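# Stand the bottle on the bench, shelf left level

## Task

Put the bottle upright on the bench, away from the rack. When done, the shelf must still sit level on all four of its pins, and every jar on it must still be upright.

## Robot and tools

ROBOT. Two UR-type arms, left_arm and right_arm, each with a Robotiq 2F-85 two-finger gripper and a wrist camera. Their root links sit at about (-0.070, +0.371, +0.015) m (left) and (-0.029, -0.420, +0.015) m (right) in the scene frame, turned only slightly about z. A camera stand is bolted to the floor behind the arms.

FRAMES. Scene frame: origin at table-top height, halfway between the nominal bases, +x pointing out over the table, +z up, left_arm on the +y side. Image left and right do not match arm names. Each arm reports its hand pose, velocities and Hand target in its own base frame, and its offsets run along its own base axes. Fixed cameras and the table use the scene frame. Gripper axes: the fingers point along its +z and open and close along its y. end_effector_position is the spot between the pads when they are shut. Closed fingertips reach about 19 mm past it, open ones about 6 mm. A camera block sticks out about 10 cm toward the gripper's +x. Reported positions can be a few cm off, more at long reach.

execute_actions(actions, cameras). actions is a list of actions, each up to 15 rows at 1/30 s per row. A short action repeats its last row. Every row holds 18 numbers in [-1, 1], always for both arms: left dx, dy, dz, rx, ry, rz, gripper position, force_limit, speed, then the same nine for the right. The six pose numbers are an offset, not a pose. They count from that arm's Hand target when the action starts, along its base axes, with 1.0 = 0.6 m or 180 degrees. rx, ry, rz form one rotation vector about the Hand target's position. Every row counts from that same start, so sending an offset again moves the arm further. All zeros re-request the current Hand target. The three gripper numbers are absolute settings. position: +1 fully open (85 mm), about -0.8 pads touch, -1 closes until blocked. force_limit and speed both start at +1. Speed runs from about 20 mm/s at -1 to 150 mm/s at +1. A slow close at force_limit -1 holds a 40 mm hard object with about 30 N per pad, and at +1 with about 100 N. A fast close from well open grips much harder (about 120 to 245 N). To keep a gripper unchanged, resend its last three numbers; a 0 is a real command. Images come back only with an empty list or when cameras are named.

move(target, speed, blend, stop_force, zero, blocking, cameras). Straight-line paths. target is one 18-number row, or up to 15 rows, with the same layout and scale as above. Every row is an offset from the Hand targets at the start of the move, not from the row before. speed: top speed in m/s, 0.002 to 3.6, default 0.25; turning is capped at twice that in rad/s. A move lasts 0.5 to 10 s. blend, in m, rounds corners in a list; 0 stops at each target. stop_force: 3 to 120 N, one value for both arms. It ends an arm's path when its wrist sensor feels that much push against the motion. Use it slowly when approaching contact. Leave it out when pulling away from a contact or when the gripper rotates. Keep finger numbers the same in every row of a list. zero (only with stop_force) re-zeros the sensor first. blocking=false returns after about 0.5 s but cannot be combined with stop_force. Paths do not avoid obstacles or the other arm. Do not route a path near an arm's own base. The result adds a move: line (done, off_target, moving, held, fault) and the limits that acted (paced = pose clipped, held = steps withheld).

OTHER TOOLS. wait(seconds 0 to 10) lets time pass. stop brakes a running move. zoom_image(camera, region [x0, y0, x1, y1]) enlarges part of the latest image; each side is at most 504 px. zero_wrist_force(arm) re-zeros one sensor. read_manual gives licence texts. finished_scene(scene) ends the scene for good.

CAMERAS. All four are 672x504: cam_high above the table looking down, cam_low at about (1.55, -0.35, 0.44) looking back at the robot, plus cam_left_wrist and cam_right_wrist.

RESULTS. Per arm: end_effector_position (m), end_effector_quat_wxyz, velocities, and Hand target, which is the base for the next offsets. A gripper often stops short of its Hand target; send the missing distance as an offset. Also shown: Joint positions and torques, Wrist force and torque along the gripper's own axes, Tool commands and motor temperatures. object_status: 0 moving, 1 blocked while opening, 2 blocked while closing (a real grip), 3 reached the request or pads met. position_measured is in counts: 3 open, 78 about 60 mm, 130 about 40 mm, 180 about 20 mm, 230 pads together. Orientation commands are clipped to 32 degrees from the measured one each step. Motion trails commands by about 0.09 to 0.22 s.

AVOID. Torque limits are 142 N m for the shoulder and elbow joints and 26.6 N m for the wrist joints. An outside force near 150 N on an arm also counts as a fault. Either fault stops that arm for 10 s. Motors at 85 C brake the arm for 30 s or more; a MOTOR HOT line warns from 70 C. Do not let the arms strike or squeeze each other, and do not close one gripper on the other's fingers. Do not slam into things or push hard, and do not grip hard on a part still resting on something. Do not drop or fling parts or swing loads fast. Anything that falls or is left off the table fails the task. To end a push, command the target back behind the gripper.

Each tool is called after "Request:" by a JSON object that holds its "method" and its "body".

## Session

Request:
{"method": "execute_actions", "body": {"actions": []}}

Scene clock: 0.00 s.
left_arm: end_effector_position=(+0.7306, -0.2177, +0.1084) position_measured=3 object_status=3 end_effector_quat_wxyz=(-0.053, -0.223, +0.972, +0.053) | right_arm: end_effector_position=(+0.7059, +0.2863, +0.3741) position_measured=3 object_status=3 end_effector_quat_wxyz=(+0.003, +0.955, -0.223, +0.196)
Joint positions: left_arm=[-0.47 -0.768 0.974 -1.628 -1.557 -0.923] | right_arm=[3.808 -2.021 -1.014 -1.429 1.262 -2.055]
Joint velocities: within noise
Joint torques (N m): no reading
Motor temperatures (°C): left_arm=[25 28 27 37 34 34] | right_arm=[24 30 33 31 33 36]
Wrist force (N): no reading
Wrist torque (N m): no reading
Wrist force, peak (N): no reading
Hand target: left_arm +0.7306, -0.2177, +0.1084; -0.053, -0.223, +0.972, +0.053 | right_arm +0.7059, +0.2863, +0.3741; +0.003, +0.955, -0.223, +0.196
Tool commands: left_gripper/position=+1.0 left_gripper/force_limit=+1.0 left_gripper/speed=+1.0 right_gripper/position=+1.0 right_gripper/force_limit=+1.0 right_gripper/speed=+1.0

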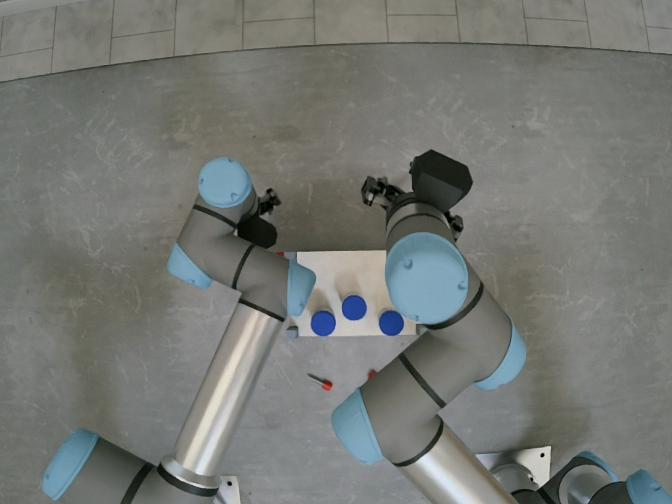

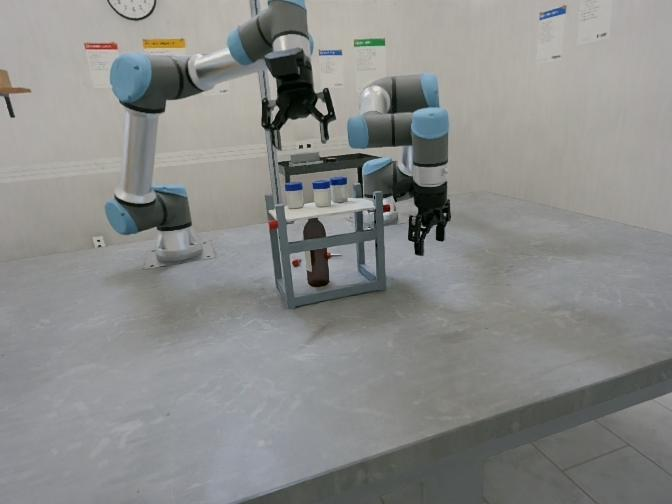

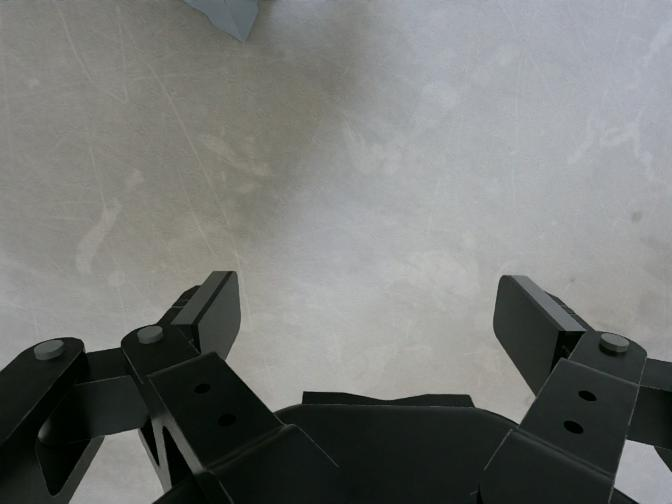

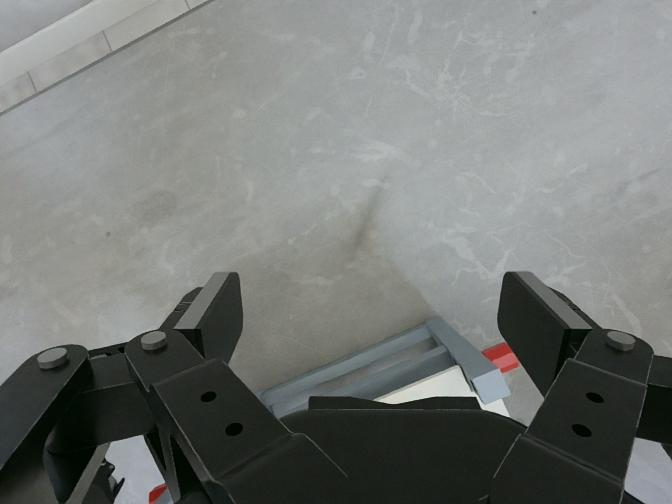

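Request:
{"method": "zoom_image", "body": {"camera": "cam_low", "region": [240, 150, 420, 320]}}

Request:
{"method": "zoom_image", "body": {"camera": "cam_high", "region": [240, 220, 460, 420]}}

Scaled by 2.800 from the camera's 672x504 image, which has a finer 960x720 frame.

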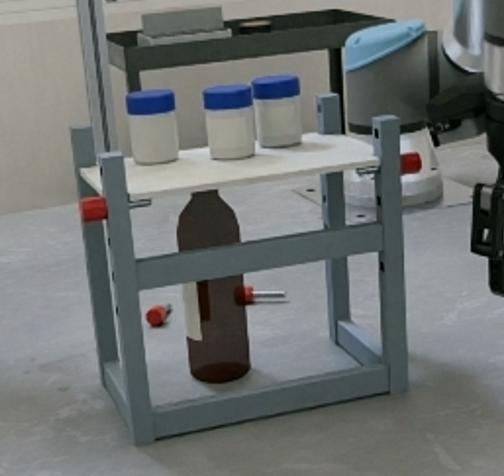

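Scaled by 2.291 from the camera's 672x504 image, which has a finer 960x720 frame.

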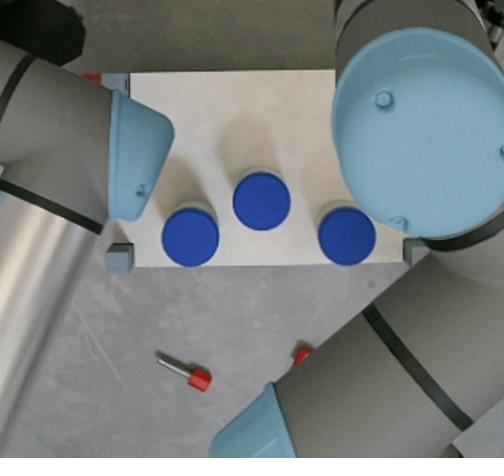

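Request:
{"method": "move", "body": {"target": [[-0.083,0.2,0.167,0,0,0,1,1,1,-0.083,-0.433,0.05,0,0,0,1,1,1],[-0.505,0.193,0.194,-0.493,0.163,0.401,1,1,1,-0.527,-0.4,-0.248,0.1345,-0.3945,0.446,1,1,1]], "speed": 0.5, "blend": [0.06,0], "cameras": ["all"]}}

Scene clock: 62.70 s.
left_arm: end_effector_position=(+0.5483, -0.0996, +0.2177) position_measured=3 object_status=3 end_effector_quat_wxyz=(-0.275, -0.467, +0.779, -0.315) | right_arm: end_effector_position=(+0.4907, +0.0387, +0.2931) position_measured=3 object_status=3 end_effector_quat_wxyz=(-0.276, +0.812, +0.181, +0.482) end_effector_velocity=(+0.000, +0.001, +0.002) end_effector_angular_velocity=(+0.003, -0.007, +0.005)
Joint positions: left_arm=[-0.071 -1.277 1.731 -1.902 -2.426 -1.095] | right_arm=[3.18 -1.552 -2.398 0.311 2.209 -3.153]
Joint velocities: left_arm=[within noise] | right_arm=[0 -0.001 0 0.008 0.006 0]
Joint torques (N m): left_arm=[-14.89 -28.19 -12.83 -3.43 -3.13 1.31] | right_arm=[-3.54 9.24 16.53 4.64 3.07 -1.54]
Wrist force (N): left_arm=[0.9 0.9 -0.3] | right_arm=[2.6 0.8 2.9]
Wrist torque (N m): left_arm=[-0.14 -0.21 0.20] | right_arm=[0.05 -0.27 -0.09]
Wrist force, peak (N): left_arm=[-1.3 8.6 1.4] | right_arm=[2.6 0.8 2.9]
Hand target: left_arm +0.5483, -0.0996, +0.2177; -0.275, -0.467, +0.779, -0.315 (not the last commanded pose) | right_arm +0.4907, +0.0388, +0.2931; -0.276, +0.812, +0.181, +0.482 (not the last commanded pose)
Off the commanded pose: left_arm 0.121 m, 57 deg | right_arm 0.122 m, 42 deg.
move: held (left_arm; a check stopped the path), off_target (right_arm; braked when a check withheld steps of left_arm); path passed 1 of 2 targets; limits=held
pose unreachable (left arm): on one or more control steps of this call, first in action 0 (counted from 0), this arm could not follow its commanded pose, so it was not sent that pose on those steps. It may still have moved: this result reports where it is.
cause: moving toward the commanded pose would bring two parts of the arm too close to each other (its gripper and another part of the arm, with joints 4 (wrist 1) to 6 (wrist 3) between them, 5 mm apart when it was first held).
camera_calibration:
cam_left_wrist: T_world_to_cam=[[-0.904126, 0.348367, -0.247381, 0.590811], [0.425935, 0.780541, -0.457531, -0.0407427], [0.0337021, -0.519034, -0.854089, 0.242849], [0, 0, 0, 1]] pos_world=[0.543336, -0.0479706, 0.334929]
cam_right_wrist: T_world_to_cam=[[0.565999, -0.775439, -0.279892, -0.15609], [-0.688933, -0.258428, -0.67719, 0.563447], [0.452787, 0.576115, -0.680496, 0.0862922], [0, 0, 0, 1]] pos_world=[0.437452, -0.0251419, 0.396593]

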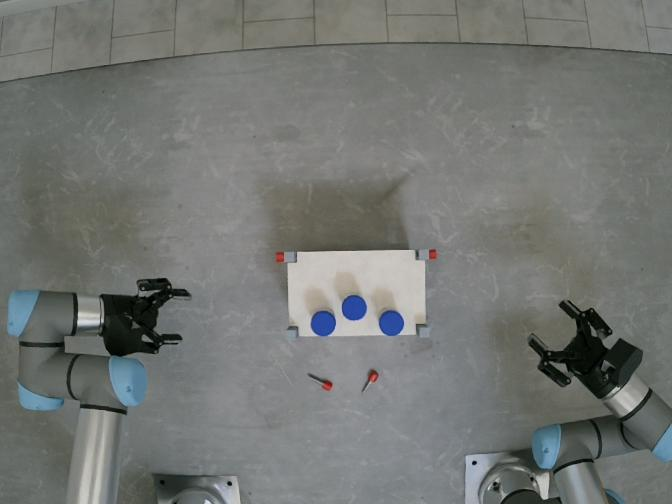

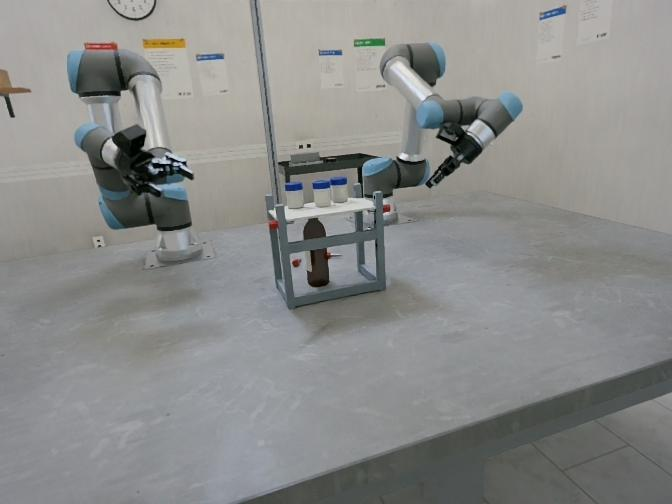

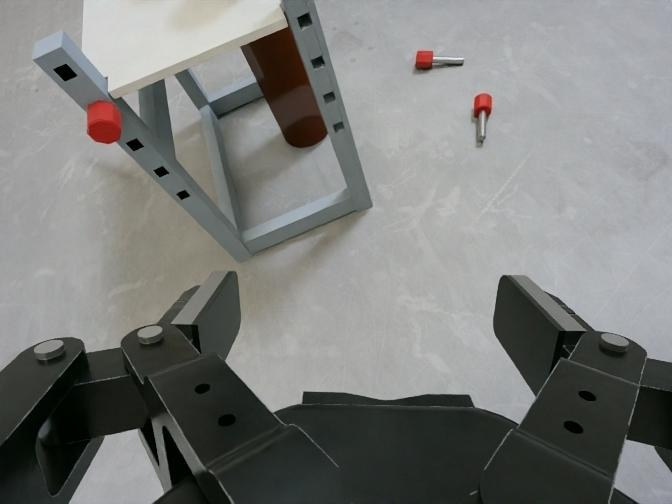

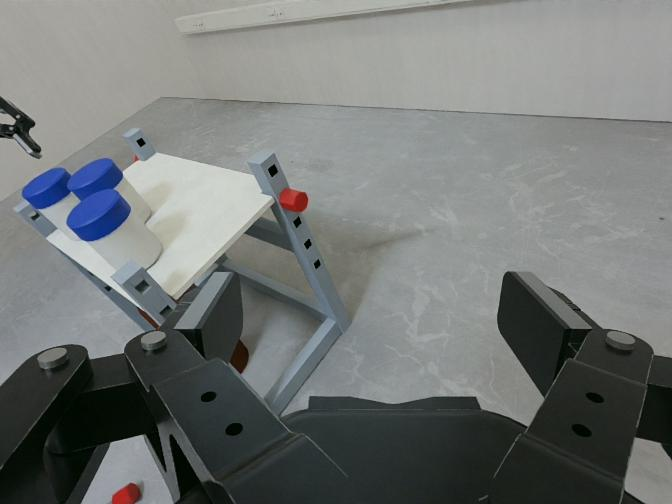

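Request:
{"method": "zoom_image", "body": {"camera": "cam_left_wrist", "region": [20, 0, 500, 260]}}

Request:
{"method": "zoom_image", "body": {"camera": "cam_right_wrist", "region": [0, 110, 360, 420]}}

Request:
{"method": "zoom_image", "body": {"camera": "cam_high", "region": [250, 220, 450, 420]}}

Request:
{"method": "zoom_image", "body": {"camera": "cam_low", "region": [250, 160, 410, 320]}}

Scaled by 1.050 from the camera's 672x504 image, which has a finer 960x720 frame.

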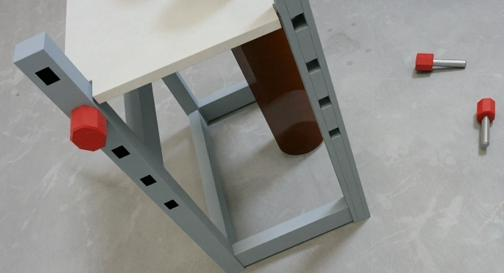

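Scaled by 1.400 from the camera's 672x504 image, which has a finer 960x720 frame.

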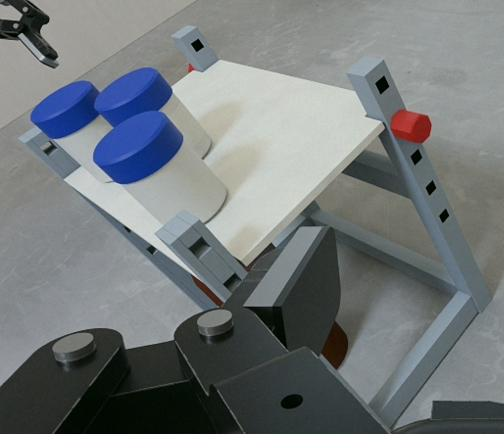

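Scaled by 2.520 from the camera's 672x504 image, which has a finer 960x720 frame.

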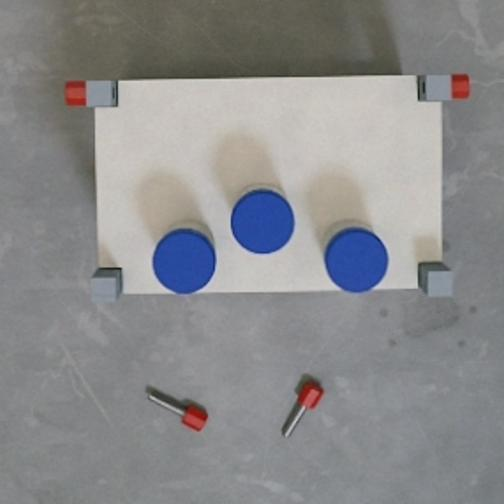

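Scaled by 3.150 from the camera's 672x504 image, which has a finer 960x720 frame.

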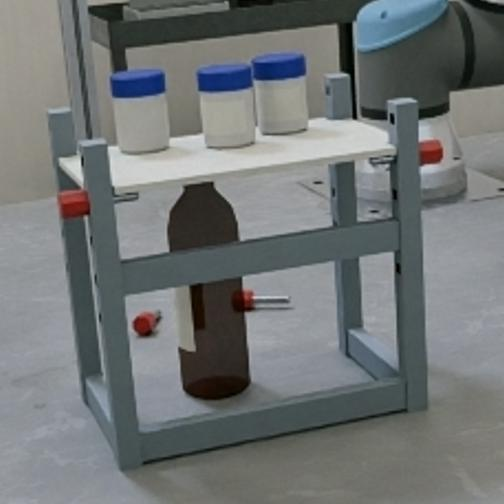

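Request:
{"method": "zoom_image", "body": {"camera": "cam_left_wrist", "region": [220, 0, 370, 110]}}

Request:
{"method": "zoom_image", "body": {"camera": "cam_right_wrist", "region": [90, 240, 240, 350]}}

Request:
{"method": "zoom_image", "body": {"camera": "cam_low", "region": [260, 170, 400, 260]}}

Scaled by 3.360 from the camera's 672x504 image, which has a finer 960x720 frame.

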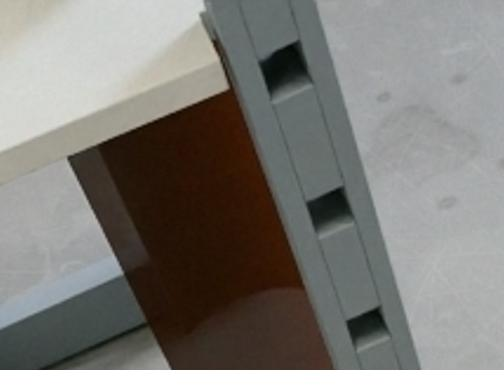

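Scaled by 3.360 from the camera's 672x504 image, which has a finer 960x720 frame.

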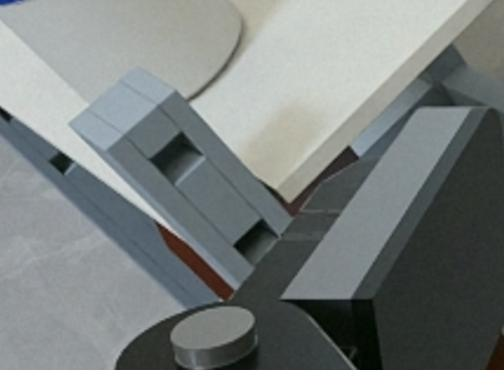

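Scaled by 3.600 from the camera's 672x504 image, which has a finer 960x720 frame.

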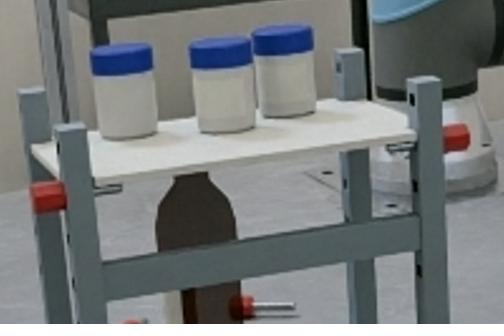

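Request:
{"method": "move", "body": {"target": [[-0.302,-0.052,-0.021,0.0713,-0.084,-0.254,1,1,1,-0.018,0.019,0.045,0.0756,0.4197,-0.5072,1,1,1],[-0.315,-0.61,-0.1545,0.1426,-0.1679,-0.5081,1,1,1,0.0155,0.052,0.0115,0.72,0.398,-0.569,1,1,1]], "speed": 0.5, "blend": [0.05,0], "cameras": ["all"]}}

Scene clock: 262.43 s.
left_arm: end_effector_position=(+0.3593, -0.4656, +0.1250) position_measured=3 object_status=3 end_effector_quat_wxyz=(-0.125, +0.264, +0.956, +0.034) | right_arm: end_effector_position=(+0.4999, +0.0700, +0.3001) position_measured=3 object_status=3 end_effector_quat_wxyz=(+0.382, -0.096, +0.919, +0.036) end_effector_velocity=(+0.001, -0.001, +0.002) end_effector_angular_velocity=(+0.004, -0.004, -0.008)
Joint positions: left_arm=[-1.083 -1.139 1.539 -1.747 -1.705 -0.529] | right_arm=[3.673 -1.235 -2.301 -0.417 1.336 0.23]
Joint velocities: left_arm=[within noise] | right_arm=[0 0 0.003 0.002 -0.004 0.007]
Joint torques (N m): left_arm=[5.48 -33.95 -29.08 -4.18 0.2 -1.5] | right_arm=[5.48 -1.21 21.73 5.35 -1.6 2.37]
Wrist force (N): left_arm=[0.4 0.2 0.0] | right_arm=[-3.5 -0.9 0.5]
Wrist torque (N m): left_arm=[-0.04 -0.07 0.12] | right_arm=[-0.25 0.54 -0.11]
Wrist force, peak (N): left_arm=[1.5 2.0 -0.6] | right_arm=[2.5 0.7 3.1]
Hand target: left_arm +0.3593, -0.4656, +0.1250; -0.125, +0.264, +0.956, +0.034 | right_arm +0.5000, +0.0700, +0.3000; +0.382, -0.095, +0.919, +0.036
Off the commanded pose: left_arm 0.000 m, 0 deg | right_arm 0.000 m, 0 deg.
move: done
camera_calibration:
cam_left_wrist: T_world_to_cam=[[0.507582, 0.861352, -0.0208343, 0.227778], [0.859099, -0.504117, 0.0884006, -0.538883], [0.0656411, -0.0627693, -0.995867, 0.198695], [0, 0, 0, 1]] pos_world=[0.334296, -0.455385, 0.250257]
cam_right_wrist: T_world_to_cam=[[-0.194207, 0.980869, -0.0133795, 0.0420127], [0.381983, 0.0881791, 0.919953, -0.456302], [0.903534, 0.17355, -0.3918, -0.21493], [0, 0, 0, 1]] pos_world=[0.376655, 0.0363286, 0.336129]

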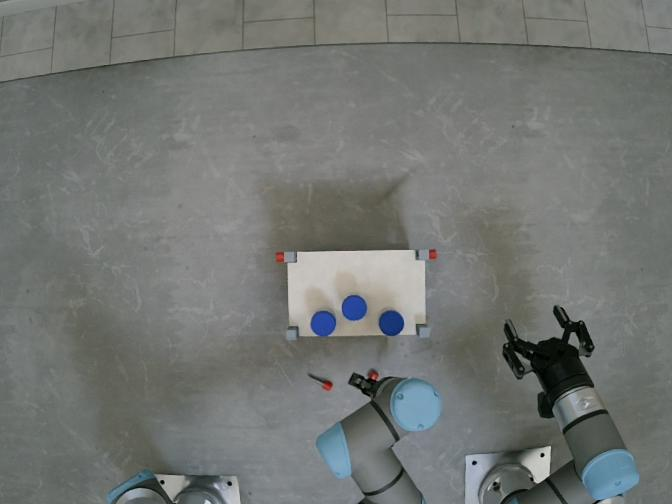

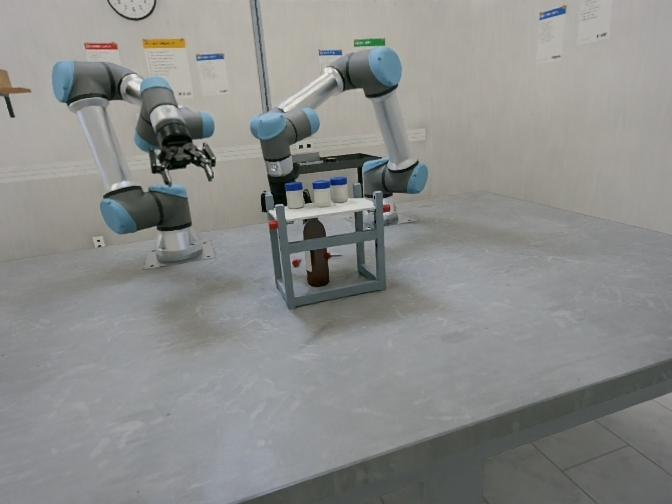

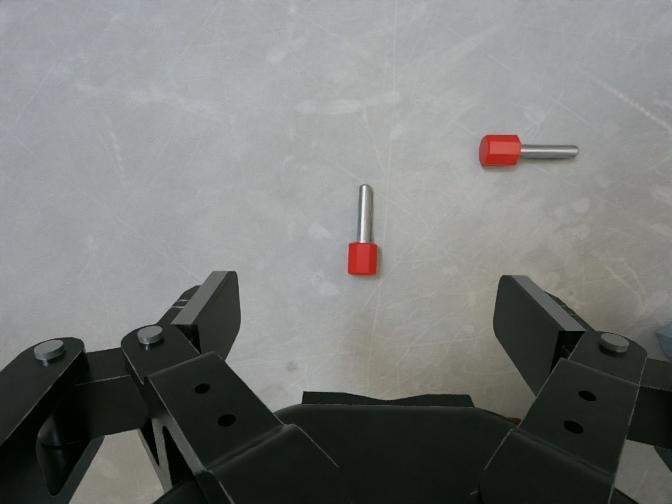

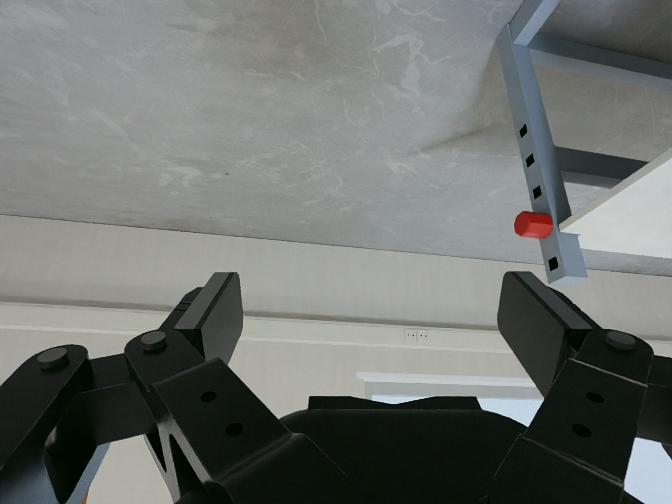

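Request:
{"method": "move", "body": {"target": [0.0167,0.0087,-0.15,0,0,0,-0.1,1,0,0,0,0,0,0,0,1,1,1], "speed": 0.3, "cameras": ["cam_left_wrist"]}}

Request:
{"method": "move", "body": {"target": [0,0,-0.075,0,0,0,-0.1,1,0,0,0,0,0,0,0,1,1,1], "speed": 0.03, "stop_force": 6, "cameras": ["cam_left_wrist"]}}

Scene clock: 274.90 s.
left_arm: end_effector_position=(+0.3694, -0.4604, +0.0350) position_measured=141 object_status=0 end_effector_quat_wxyz=(-0.125, +0.264, +0.956, +0.034) | right_arm: end_effector_position=(+0.5000, +0.0700, +0.3000) position_measured=3 object_status=3 end_effector_quat_wxyz=(+0.382, -0.095, +0.919, +0.036)
Joint positions: left_arm=[-1.065 -1.032 1.632 -1.944 -1.701 -0.511] | right_arm=[3.673 -1.236 -2.301 -0.416 1.336 0.23]
Joint torques (N m): left_arm=[-13.98 -35.11 -19.25 -4.34 -1.54 -1.95] | right_arm=[7.78 -2.04 16.31 5.34 -2.2 1.85]
Wrist force (N): left_arm=[0.1 0.5 0.0] | right_arm=[-3.5 -0.8 0.5]
Wrist torque (N m): left_arm=[0.00 -0.04 0.04] | right_arm=[-0.23 0.55 -0.19]
Wrist force, peak (N): left_arm=[-0.8 0.8 2.7] | right_arm=[-3.9 -0.6 0.6]
Hand target: left_arm +0.3694, -0.4604, +0.0350; -0.125, +0.264, +0.956, +0.034 | right_arm +0.5000, +0.0700, +0.3000; +0.382, -0.095, +0.919, +0.036
Off the commanded pose: left_arm 0.000 m, 0 deg | right_arm 0.000 m, 0 deg.
move: done
camera_calibration:
cam_left_wrist: T_world_to_cam=[[0.50751, 0.861394, -0.020826, 0.216341], [0.859126, -0.504032, 0.0886207, -0.536998], [0.0658404, -0.0628681, -0.995848, 0.108714], [0, 0, 0, 1]] pos_world=[0.344396, -0.450185, 0.160357]
Images, in order (width x height): cam_left_wrist 672x504.

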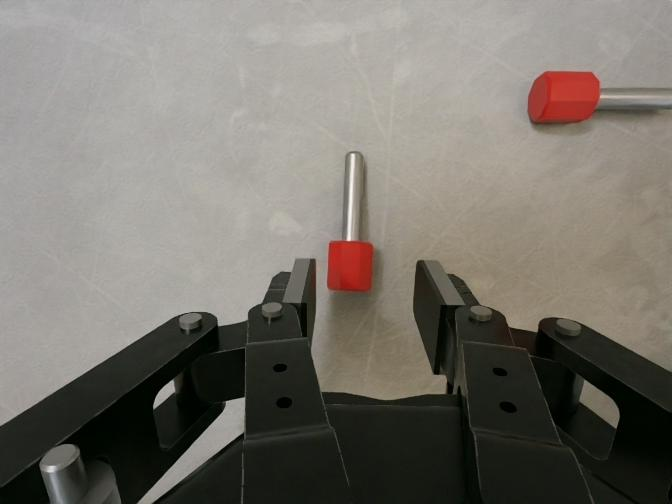

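Scene clock: 277.10 s.
left_arm: end_effector_position=(+0.3694, -0.4604, +0.0039) position_measured=141 object_status=3 end_effector_quat_wxyz=(-0.125, +0.264, +0.956, +0.034) | right_arm: end_effector_position=(+0.5000, +0.0700, +0.3000) position_measured=3 object_status=3 end_effector_quat_wxyz=(+0.382, -0.095, +0.919, +0.036)
Joint positions: left_arm=[-1.065 -0.988 1.656 -2.012 -1.701 -0.511] | right_arm=[3.673 -1.236 -2.301 -0.416 1.336 0.23]
Joint torques (N m): left_arm=[-12.48 -42.76 -26.96 -4.25 1.26 -1.7] | right_arm=[6.56 -2.17 16.45 5.53 -1.82 1.43]
Wrist force (N): left_arm=[4.1 2.1 -3.6] | right_arm=[-3.5 -0.8 0.5]
Wrist torque (N m): left_arm=[0.23 -0.28 0.03] | right_arm=[-0.24 0.54 -0.19]
Wrist force, peak (N): left_arm=[34.2 9.4 -71.1] | right_arm=[-3.9 -0.4 0.7]
Hand target: left_arm +0.3694, -0.4604, +0.0039; -0.125, +0.264, +0.956, +0.034 (not the last commanded pose) | right_arm +0.5000, +0.0700, +0.3000; +0.382, -0.095, +0.919, +0.036
Off the commanded pose: left_arm 0.014 m, 0 deg | right_arm 0.000 m, 0 deg.
move: contact (left_arm)
camera_calibration:
cam_left_wrist: T_world_to_cam=[[0.507581, 0.861354, -0.0207836, 0.215646], [0.859093, -0.504113, 0.0884862, -0.53425], [0.0657406, -0.0627689, -0.995861, 0.0778237], [0, 0, 0, 1]] pos_world=[0.344396, -0.450185, 0.129257]
Images, in order (width x height): cam_left_wrist 672x504.

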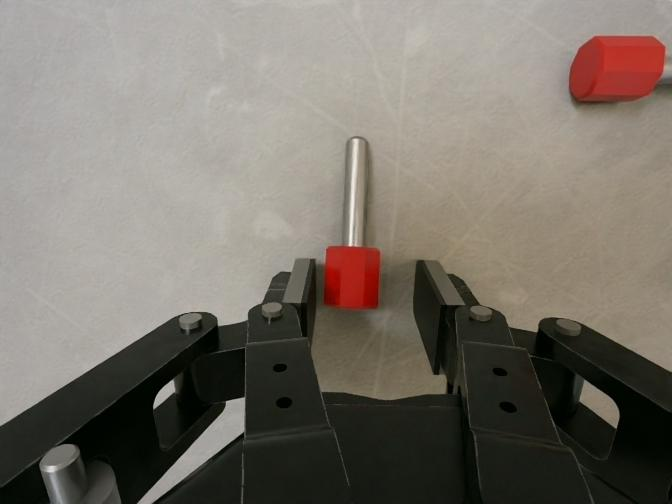

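Request:
{"method": "move", "body": {"target": [[-0.0033,-0.0057,0.006,0,0,0,-0.1,1,0,0,0,0,0,0,0,1,1,1],[-0.0033,-0.0057,0.006,0,0,0,-1,-0.5,-0.8,0,0,0,0,0,0,1,1,1]], "speed": 0.05, "cameras": ["cam_left_wrist"]}}

Scene clock: 291.60 s.
left_arm: end_effector_position=(+0.3674, -0.4638, +0.0075) position_measured=187 object_status=0 end_effector_quat_wxyz=(-0.125, +0.264, +0.956, +0.034) | right_arm: end_effector_position=(+0.5000, +0.0700, +0.3000) position_measured=3 object_status=3 end_effector_quat_wxyz=(+0.382, -0.095, +0.919, +0.036)
Joint positions: left_arm=[-1.07 -0.991 1.649 -2.003 -1.702 -0.516] | right_arm=[3.673 -1.236 -2.301 -0.416 1.336 0.23]
Joint torques (N m): left_arm=[12.72 -35.62 -9.85 -3.93 0.66 1.29] | right_arm=[5.1 -2.13 15.67 5.36 -1.06 0.53]
Wrist force (N): left_arm=[2.5 1.6 -2.0] | right_arm=[-3.6 -0.6 0.6]
Wrist torque (N m): left_arm=[0.27 -0.22 0.11] | right_arm=[-0.21 0.56 -0.19]
Wrist force, peak (N): left_arm=[4.1 2.1 -4.1] | right_arm=[-3.9 -0.9 0.6]
Hand target: left_arm +0.3674, -0.4638, +0.0075; -0.125, +0.264, +0.956, +0.034 | right_arm +0.5000, +0.0700, +0.3000; +0.382, -0.095, +0.919, +0.036
Off the commanded pose: left_arm 0.000 m, 0 deg | right_arm 0.000 m, 0 deg.
move: done
camera_calibration:
cam_left_wrist: T_world_to_cam=[[0.507581, 0.861354, -0.0207836, 0.219751], [0.859093, -0.504113, 0.0884862, -0.534614], [0.0657406, -0.0627689, -0.995861, 0.0813206], [0, 0, 0, 1]] pos_world=[0.342396, -0.453685, 0.132857]
Images, in order (width x height): cam_left_wrist 672x504.

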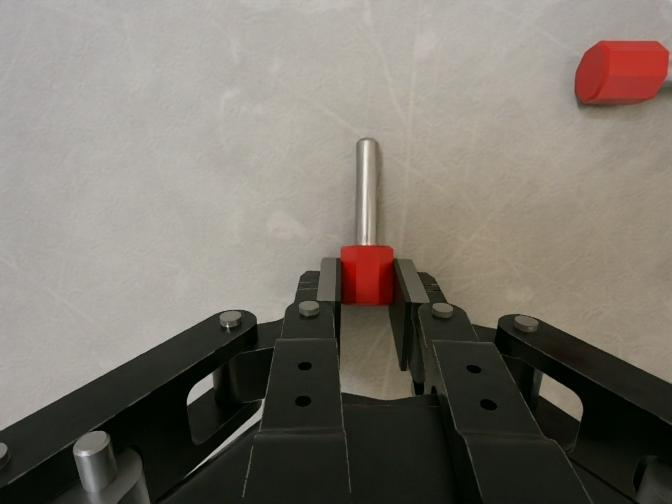

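Request:
{"method": "move", "body": {"target": [[0,0,0.154,0,0,0,-1,-0.5,-0.8,0,0,0,0,0,0,1,1,1],[0.0043,0.356,0.321,-0.0096,0.018,0.331,-1,-0.5,-0.8,0,0,0,0,0,0,1,1,1],[0.1377,0.473,0.354,-0.0193,0.0361,0.6626,-1,-0.5,-0.8,0,0,0,0,0,0,1,1,1],[0.2377,0.4147,0.329,-0.0193,0.0361,0.6626,-1,-0.5,-0.8,0,0,0,0,0,0,1,1,1]], "speed": 0.4, "blend": [0.03,0.05,0.03,0], "cameras": ["all"]}}

Scene clock: 318.80 s.
left_arm: end_effector_position=(+0.5099, -0.2150, +0.2048) position_measured=187 object_status=2 end_effector_quat_wxyz=(+0.131, +0.686, -0.704, +0.127) | right_arm: end_effector_position=(+0.5000, +0.0700, +0.3000) position_measured=3 object_status=3 end_effector_quat_wxyz=(+0.382, -0.095, +0.919, +0.036)
Joint positions: left_arm=[-0.491 -1.448 1.859 -2.151 -1.898 -2.064] | right_arm=[3.673 -1.236 -2.301 -0.416 1.336 0.23]
Joint torques (N m): left_arm=[12.26 -21.77 -30.53 -5.09 -1.8 -1.47] | right_arm=[2.8 -2.57 16.31 5.37 -0.13 -0.67]
Wrist force (N): left_arm=[1.1 2.1 1.3] | right_arm=[-3.6 -0.7 0.6]
Wrist torque (N m): left_arm=[0.26 -0.26 0.05] | right_arm=[-0.22 0.56 -0.19]
Wrist force, peak (N): left_arm=[-0.1 2.0 5.6] | right_arm=[-3.9 -1.0 0.6]
Hand target: left_arm +0.5100, -0.2150, +0.2049; +0.131, +0.686, -0.704, +0.127 | right_arm +0.5000, +0.0700, +0.3000; +0.382, -0.095, +0.919, +0.036
Off the commanded pose: left_arm 0.000 m, 0 deg | right_arm 0.000 m, 0 deg.
move: done
camera_calibration:
cam_left_wrist: T_world_to_cam=[[-0.99968, 0.0173706, -0.0183943, 0.523773], [0.0176973, 0.999686, -0.0177498, 0.225028], [0.0180802, -0.0180697, -0.999673, 0.318702], [0, 0, 0, 1]] pos_world=[0.513861, -0.228297, 0.332226]
cam_right_wrist: T_world_to_cam=[[-0.193871, 0.980936, -0.0133384, 0.041869], [0.381958, 0.0879991, 0.919981, -0.456296], [0.903616, 0.173263, -0.391737, -0.214973], [0, 0, 0, 1]] pos_world=[0.376656, 0.0363295, 0.336129]

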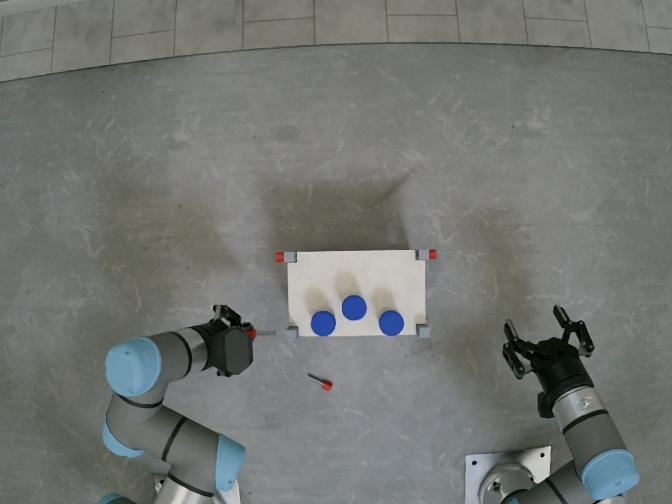

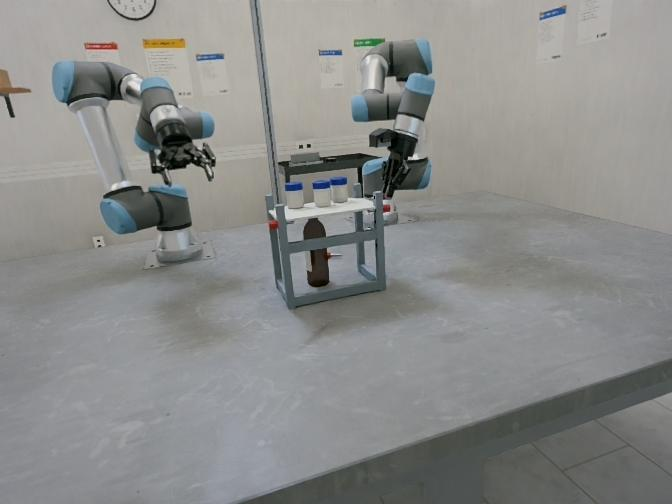

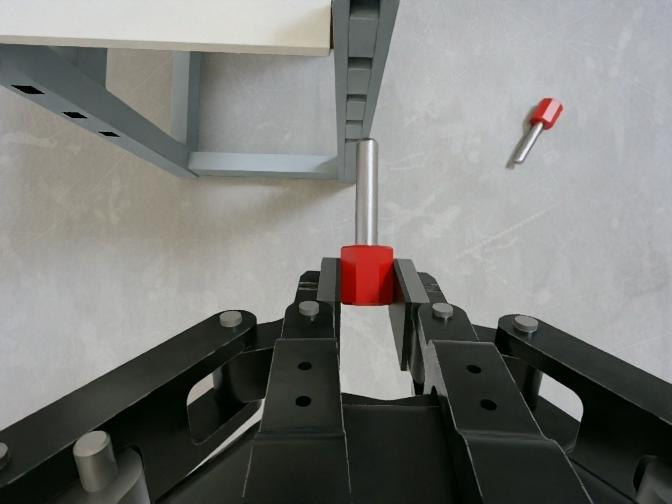

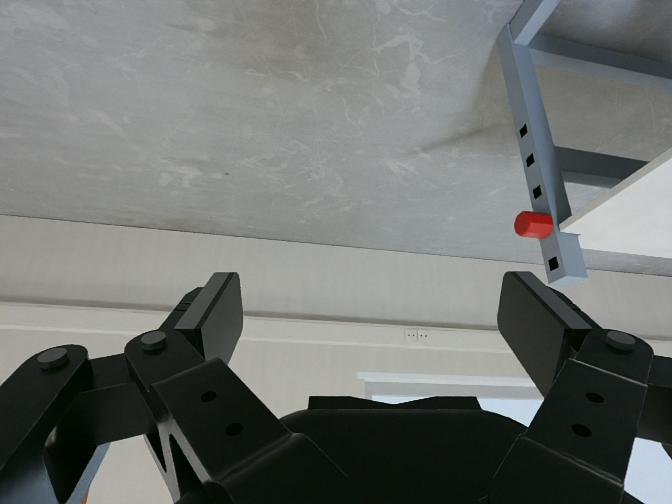

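Request:
{"method": "zoom_image", "body": {"camera": "cam_left_wrist", "region": [300, 0, 420, 190]}}

Request:
{"method": "zoom_image", "body": {"camera": "cam_low", "region": [320, 170, 420, 250]}}

Scaled by 2.653 from the camera's 672x504 image, which has a finer 960x720 frame.

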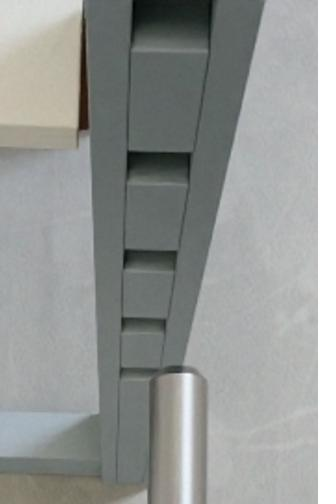

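Scaled by 5.040 from the camera's 672x504 image, which has a finer 960x720 frame.

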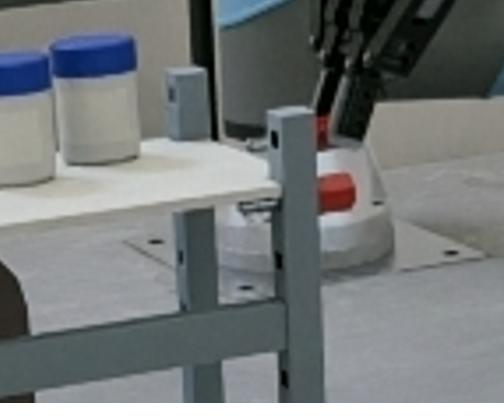

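Request:
{"method": "zoom_image", "body": {"camera": "cam_left_wrist", "region": [180, 130, 380, 200]}}

Request:
{"method": "zoom_image", "body": {"camera": "cam_high", "region": [270, 240, 440, 345]}}

Request:
{"method": "zoom_image", "body": {"camera": "cam_left_wrist", "region": [330, 130, 410, 310]}}

Scaled by 2.520 from the camera's 672x504 image, which has a finer 960x720 frame.

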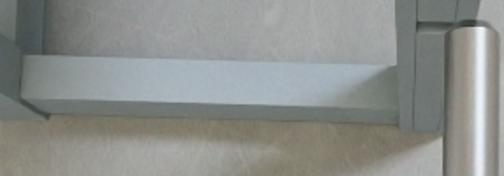

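Scaled by 2.965 from the camera's 672x504 image, which has a finer 960x720 frame.

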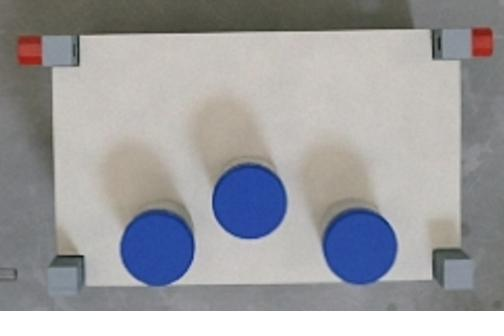

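Scaled by 2.800 from the camera's 672x504 image, which has a finer 960x720 frame.

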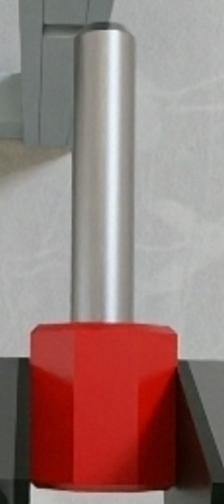

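Request:
{"method": "move", "body": {"target": [[0.0073,-0.0255,-0.042,-0.1665,0.0068,-0.0092,-1,-0.5,-0.8,-0.1483,0.2098,-0.125,0,0,0,1,1,1],[0.0073,-0.0255,-0.042,-0.1665,0.0068,-0.0092,-1,-0.5,-0.8,-0.149,0.4748,-0.2133,0,0,0,1,1,1]], "speed": 0.3, "blend": [0.04,0], "cameras": ["all"]}}

Request:
{"method": "zoom_image", "body": {"camera": "cam_left_wrist", "region": [310, 60, 430, 220]}}

Scene clock: 411.00 s.
left_arm: end_effector_position=(+0.5144, -0.2303, +0.1797) position_measured=187 object_status=2 end_effector_quat_wxyz=(+0.313, +0.620, -0.655, +0.296) | right_arm: end_effector_position=(+0.4106, +0.3547, +0.1720) position_measured=3 object_status=3 end_effector_quat_wxyz=(+0.382, -0.096, +0.919, +0.036)
Joint positions: left_arm=[-0.314 -1.285 2.006 -2.598 -2.422 -1.969] | right_arm=[4.428 -1.576 -2.346 -0.355 0.892 0.924]
Joint torques (N m): left_arm=[-14.62 -26.74 -28.59 -5.17 -2.99 0.89] | right_arm=[9.55 8.03 26.61 2.51 0.7 2.19]
Wrist force (N): left_arm=[1.0 2.2 0.6] | right_arm=[-3.8 -0.7 0.7]
Wrist torque (N m): left_arm=[0.11 -0.36 0.32] | right_arm=[-0.19 0.62 -0.03]
Wrist force, peak (N): left_arm=[1.8 2.4 0.8] | right_arm=[-5.0 -2.5 0.5]
Hand target: left_arm +0.5144, -0.2303, +0.1797; +0.313, +0.620, -0.655, +0.296 | right_arm +0.4106, +0.3548, +0.1720; +0.382, -0.095, +0.919, +0.036
Off the commanded pose: left_arm 0.000 m, 0 deg | right_arm 0.000 m, 0 deg.
move: done
camera_calibration:
cam_left_wrist: T_world_to_cam=[[-0.999182, 0.038676, -0.011816, 0.531509], [0.0392312, 0.856078, -0.515355, 0.285056], [-0.00981645, -0.515397, -0.856895, 0.167493], [0, 0, 0, 1]] pos_world=[0.521535, -0.178261, 0.29671]
cam_right_wrist: T_world_to_cam=[[-0.19395, 0.980918, -0.0135167, -0.256357], [0.382003, 0.0882073, 0.919942, -0.329554], [0.90358, 0.173259, -0.391822, -0.233721], [0, 0, 0, 1]] pos_world=[0.287356, 0.321029, 0.208129]

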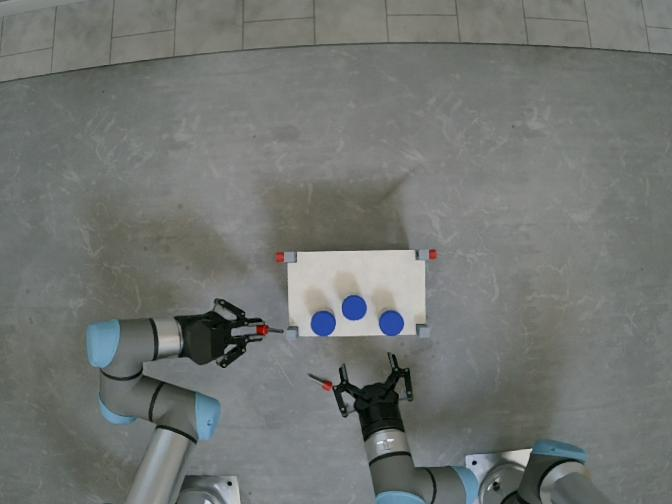

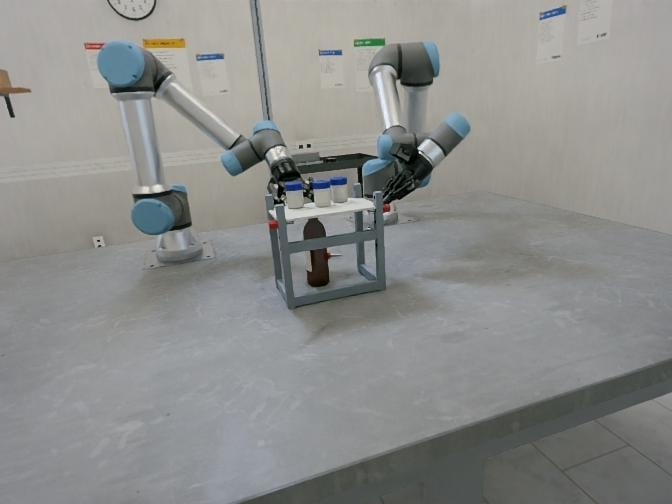

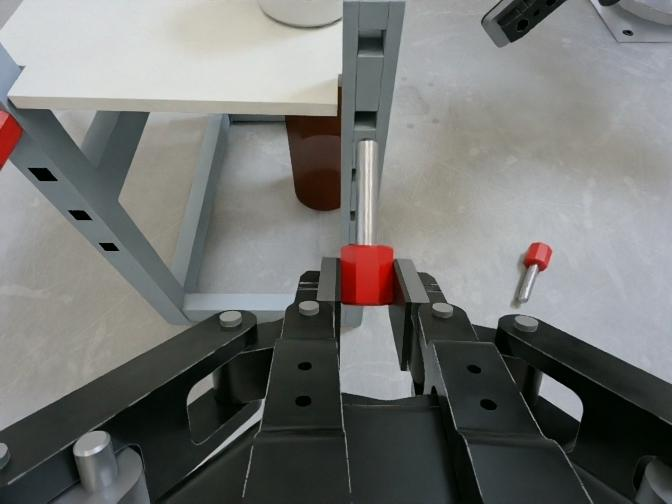

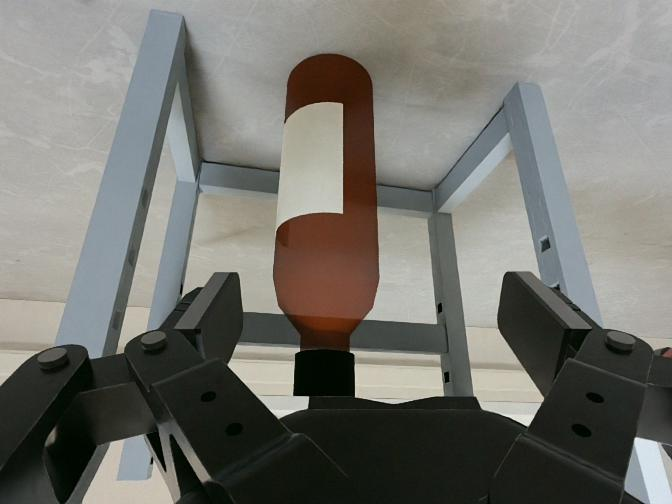

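Scaled by 3.150 from the camera's 672x504 image, which has a finer 960x720 frame.

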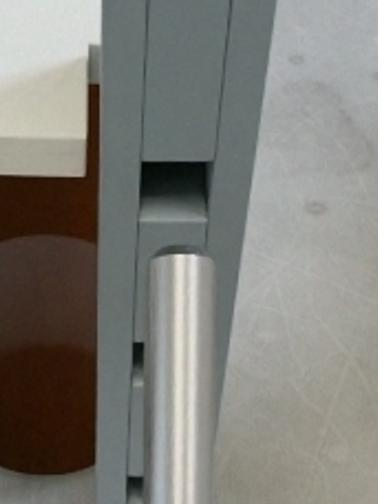

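Request:
{"method": "move", "body": {"target": [[0,0,-0.0233,0,0,0,-1,-0.5,-0.8,0,0,0,0,0,0,1,1,1],[0,-0.0333,-0.0233,0,0,0,-1,-0.5,-0.8,0,0,0,0,0,0,1,1,1]], "speed": [0.05,0.01], "stop_force": 4, "cameras": ["cam_left_wrist"]}}

Request:
{"method": "zoom_image", "body": {"camera": "cam_left_wrist", "region": [310, 60, 430, 220]}}

Request:
{"method": "move", "body": {"target": [[0,0.0233,0,0,0,0,-1,-0.5,-0.8,0.0172,-0.0283,-0.0333,0,0,0,1,1,1],[0,0.0233,0,0,0,0,-1,-0.5,-0.8,0.09,-0.0133,-0.11,0,0,0,1,1,1]], "speed": 0.15, "cameras": ["cam_right_wrist"]}}

Scene clock: 443.07 s.
left_arm: end_effector_position=(+0.5144, -0.2405, +0.1658) position_measured=187 object_status=2 end_effector_quat_wxyz=(+0.313, +0.620, -0.655, +0.296) | right_arm: end_effector_position=(+0.4106, +0.3548, +0.1720) position_measured=3 object_status=3 end_effector_quat_wxyz=(+0.382, -0.095, +0.919, +0.036)
Joint positions: left_arm=[-0.333 -1.254 2.017 -2.66 -2.416 -1.997] | right_arm=[4.428 -1.577 -2.346 -0.355 0.892 0.924]
Joint torques (N m): left_arm=[11.87 -37.97 -12.02 -0.86 -2.71 0.13] | right_arm=[11 8.61 26.15 4.83 -2.38 2.36]
Wrist force (N): left_arm=[0.9 2.4 0.7] | right_arm=[-4.1 -0.8 0.7]
Wrist torque (N m): left_arm=[0.12 -0.34 0.20] | right_arm=[-0.20 0.67 -0.09]
Wrist force, peak (N): left_arm=[-7.0 3.2 -3.3] | right_arm=[-4.4 -0.7 0.7]
Hand target: left_arm +0.5144, -0.2405, +0.1657; +0.313, +0.620, -0.655, +0.296 (not the last commanded pose) | right_arm +0.4106, +0.3548, +0.1720; +0.382, -0.095, +0.919, +0.036
Off the commanded pose: left_arm 0.010 m, 0 deg | right_arm 0.000 m, 0 deg.
move: contact (left_arm); path passed 1 of 2 targets
camera_calibration:
cam_left_wrist: T_world_to_cam=[[-0.999182, 0.038676, -0.011816, 0.531738], [0.0392312, 0.856078, -0.515355, 0.286573], [-0.00981645, -0.515397, -0.856895, 0.15024], [0, 0, 0, 1]] pos_world=[0.521535, -0.188461, 0.28271]
Images, in order (width x height): cam_left_wrist 672x504.

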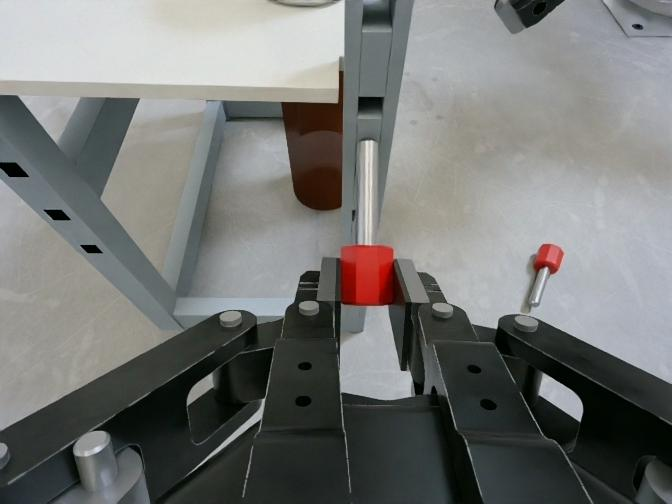

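Scaled by 3.150 from the camera's 672x504 image, which has a finer 960x720 frame.

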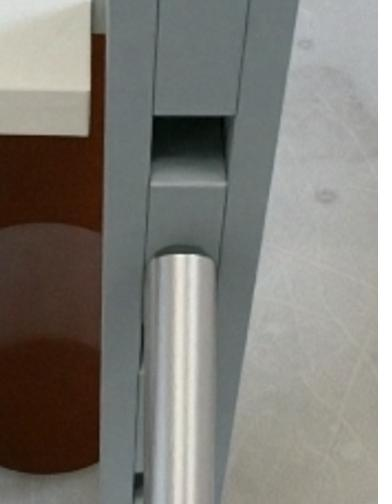

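Scene clock: 444.57 s.
left_arm: end_effector_position=(+0.5144, -0.2265, +0.1657) position_measured=187 object_status=2 end_effector_quat_wxyz=(+0.313, +0.620, -0.655, +0.296) | right_arm: end_effector_position=(+0.4645, +0.3468, +0.1060) position_measured=3 object_status=3 end_effector_quat_wxyz=(+0.382, -0.095, +0.919, +0.036)
Joint positions: left_arm=[-0.307 -1.263 2.02 -2.626 -2.424 -1.959] | right_arm=[4.29 -1.836 -2.331 -0.018 0.956 0.77]
Joint torques (N m): left_arm=[-14.01 -25.44 -27.73 -5.09 -0.2 -1.83] | right_arm=[-4.37 14.69 15.95 5.27 -2.81 0.25]
Wrist force (N): left_arm=[1.1 2.3 0.7] | right_arm=[-3.6 -0.8 0.9]
Wrist torque (N m): left_arm=[0.11 -0.37 0.32] | right_arm=[-0.25 0.59 -0.21]
Wrist force, peak (N): left_arm=[1.4 2.5 1.1] | right_arm=[-4.5 0.0 0.2]
Hand target: left_arm +0.5144, -0.2265, +0.1657; +0.313, +0.620, -0.655, +0.296 | right_arm +0.4646, +0.3469, +0.1060; +0.382, -0.095, +0.919, +0.036
Off the commanded pose: left_arm 0.000 m, 0 deg | right_arm 0.000 m, 0 deg.
move: done
camera_calibration:
cam_right_wrist: T_world_to_cam=[[-0.193904, 0.980929, -0.0134099, -0.239179], [0.382025, 0.0880925, 0.919944, -0.288712], [0.903581, 0.173257, -0.391821, -0.306932], [0, 0, 0, 1]] pos_world=[0.341256, 0.313229, 0.142129]
Images, in order (width x height): cam_right_wrist 672x504.

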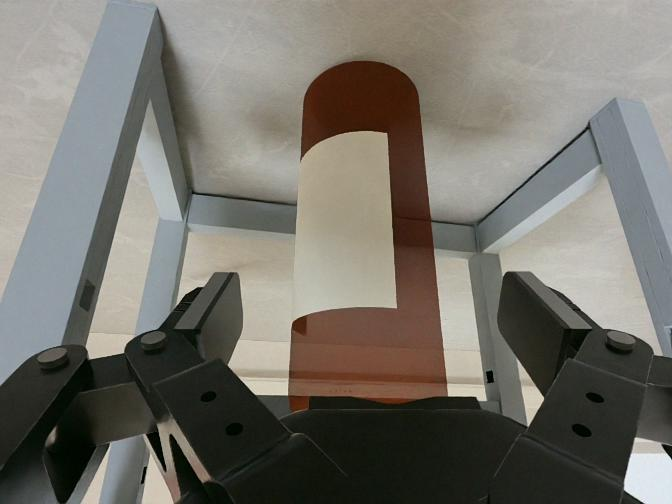

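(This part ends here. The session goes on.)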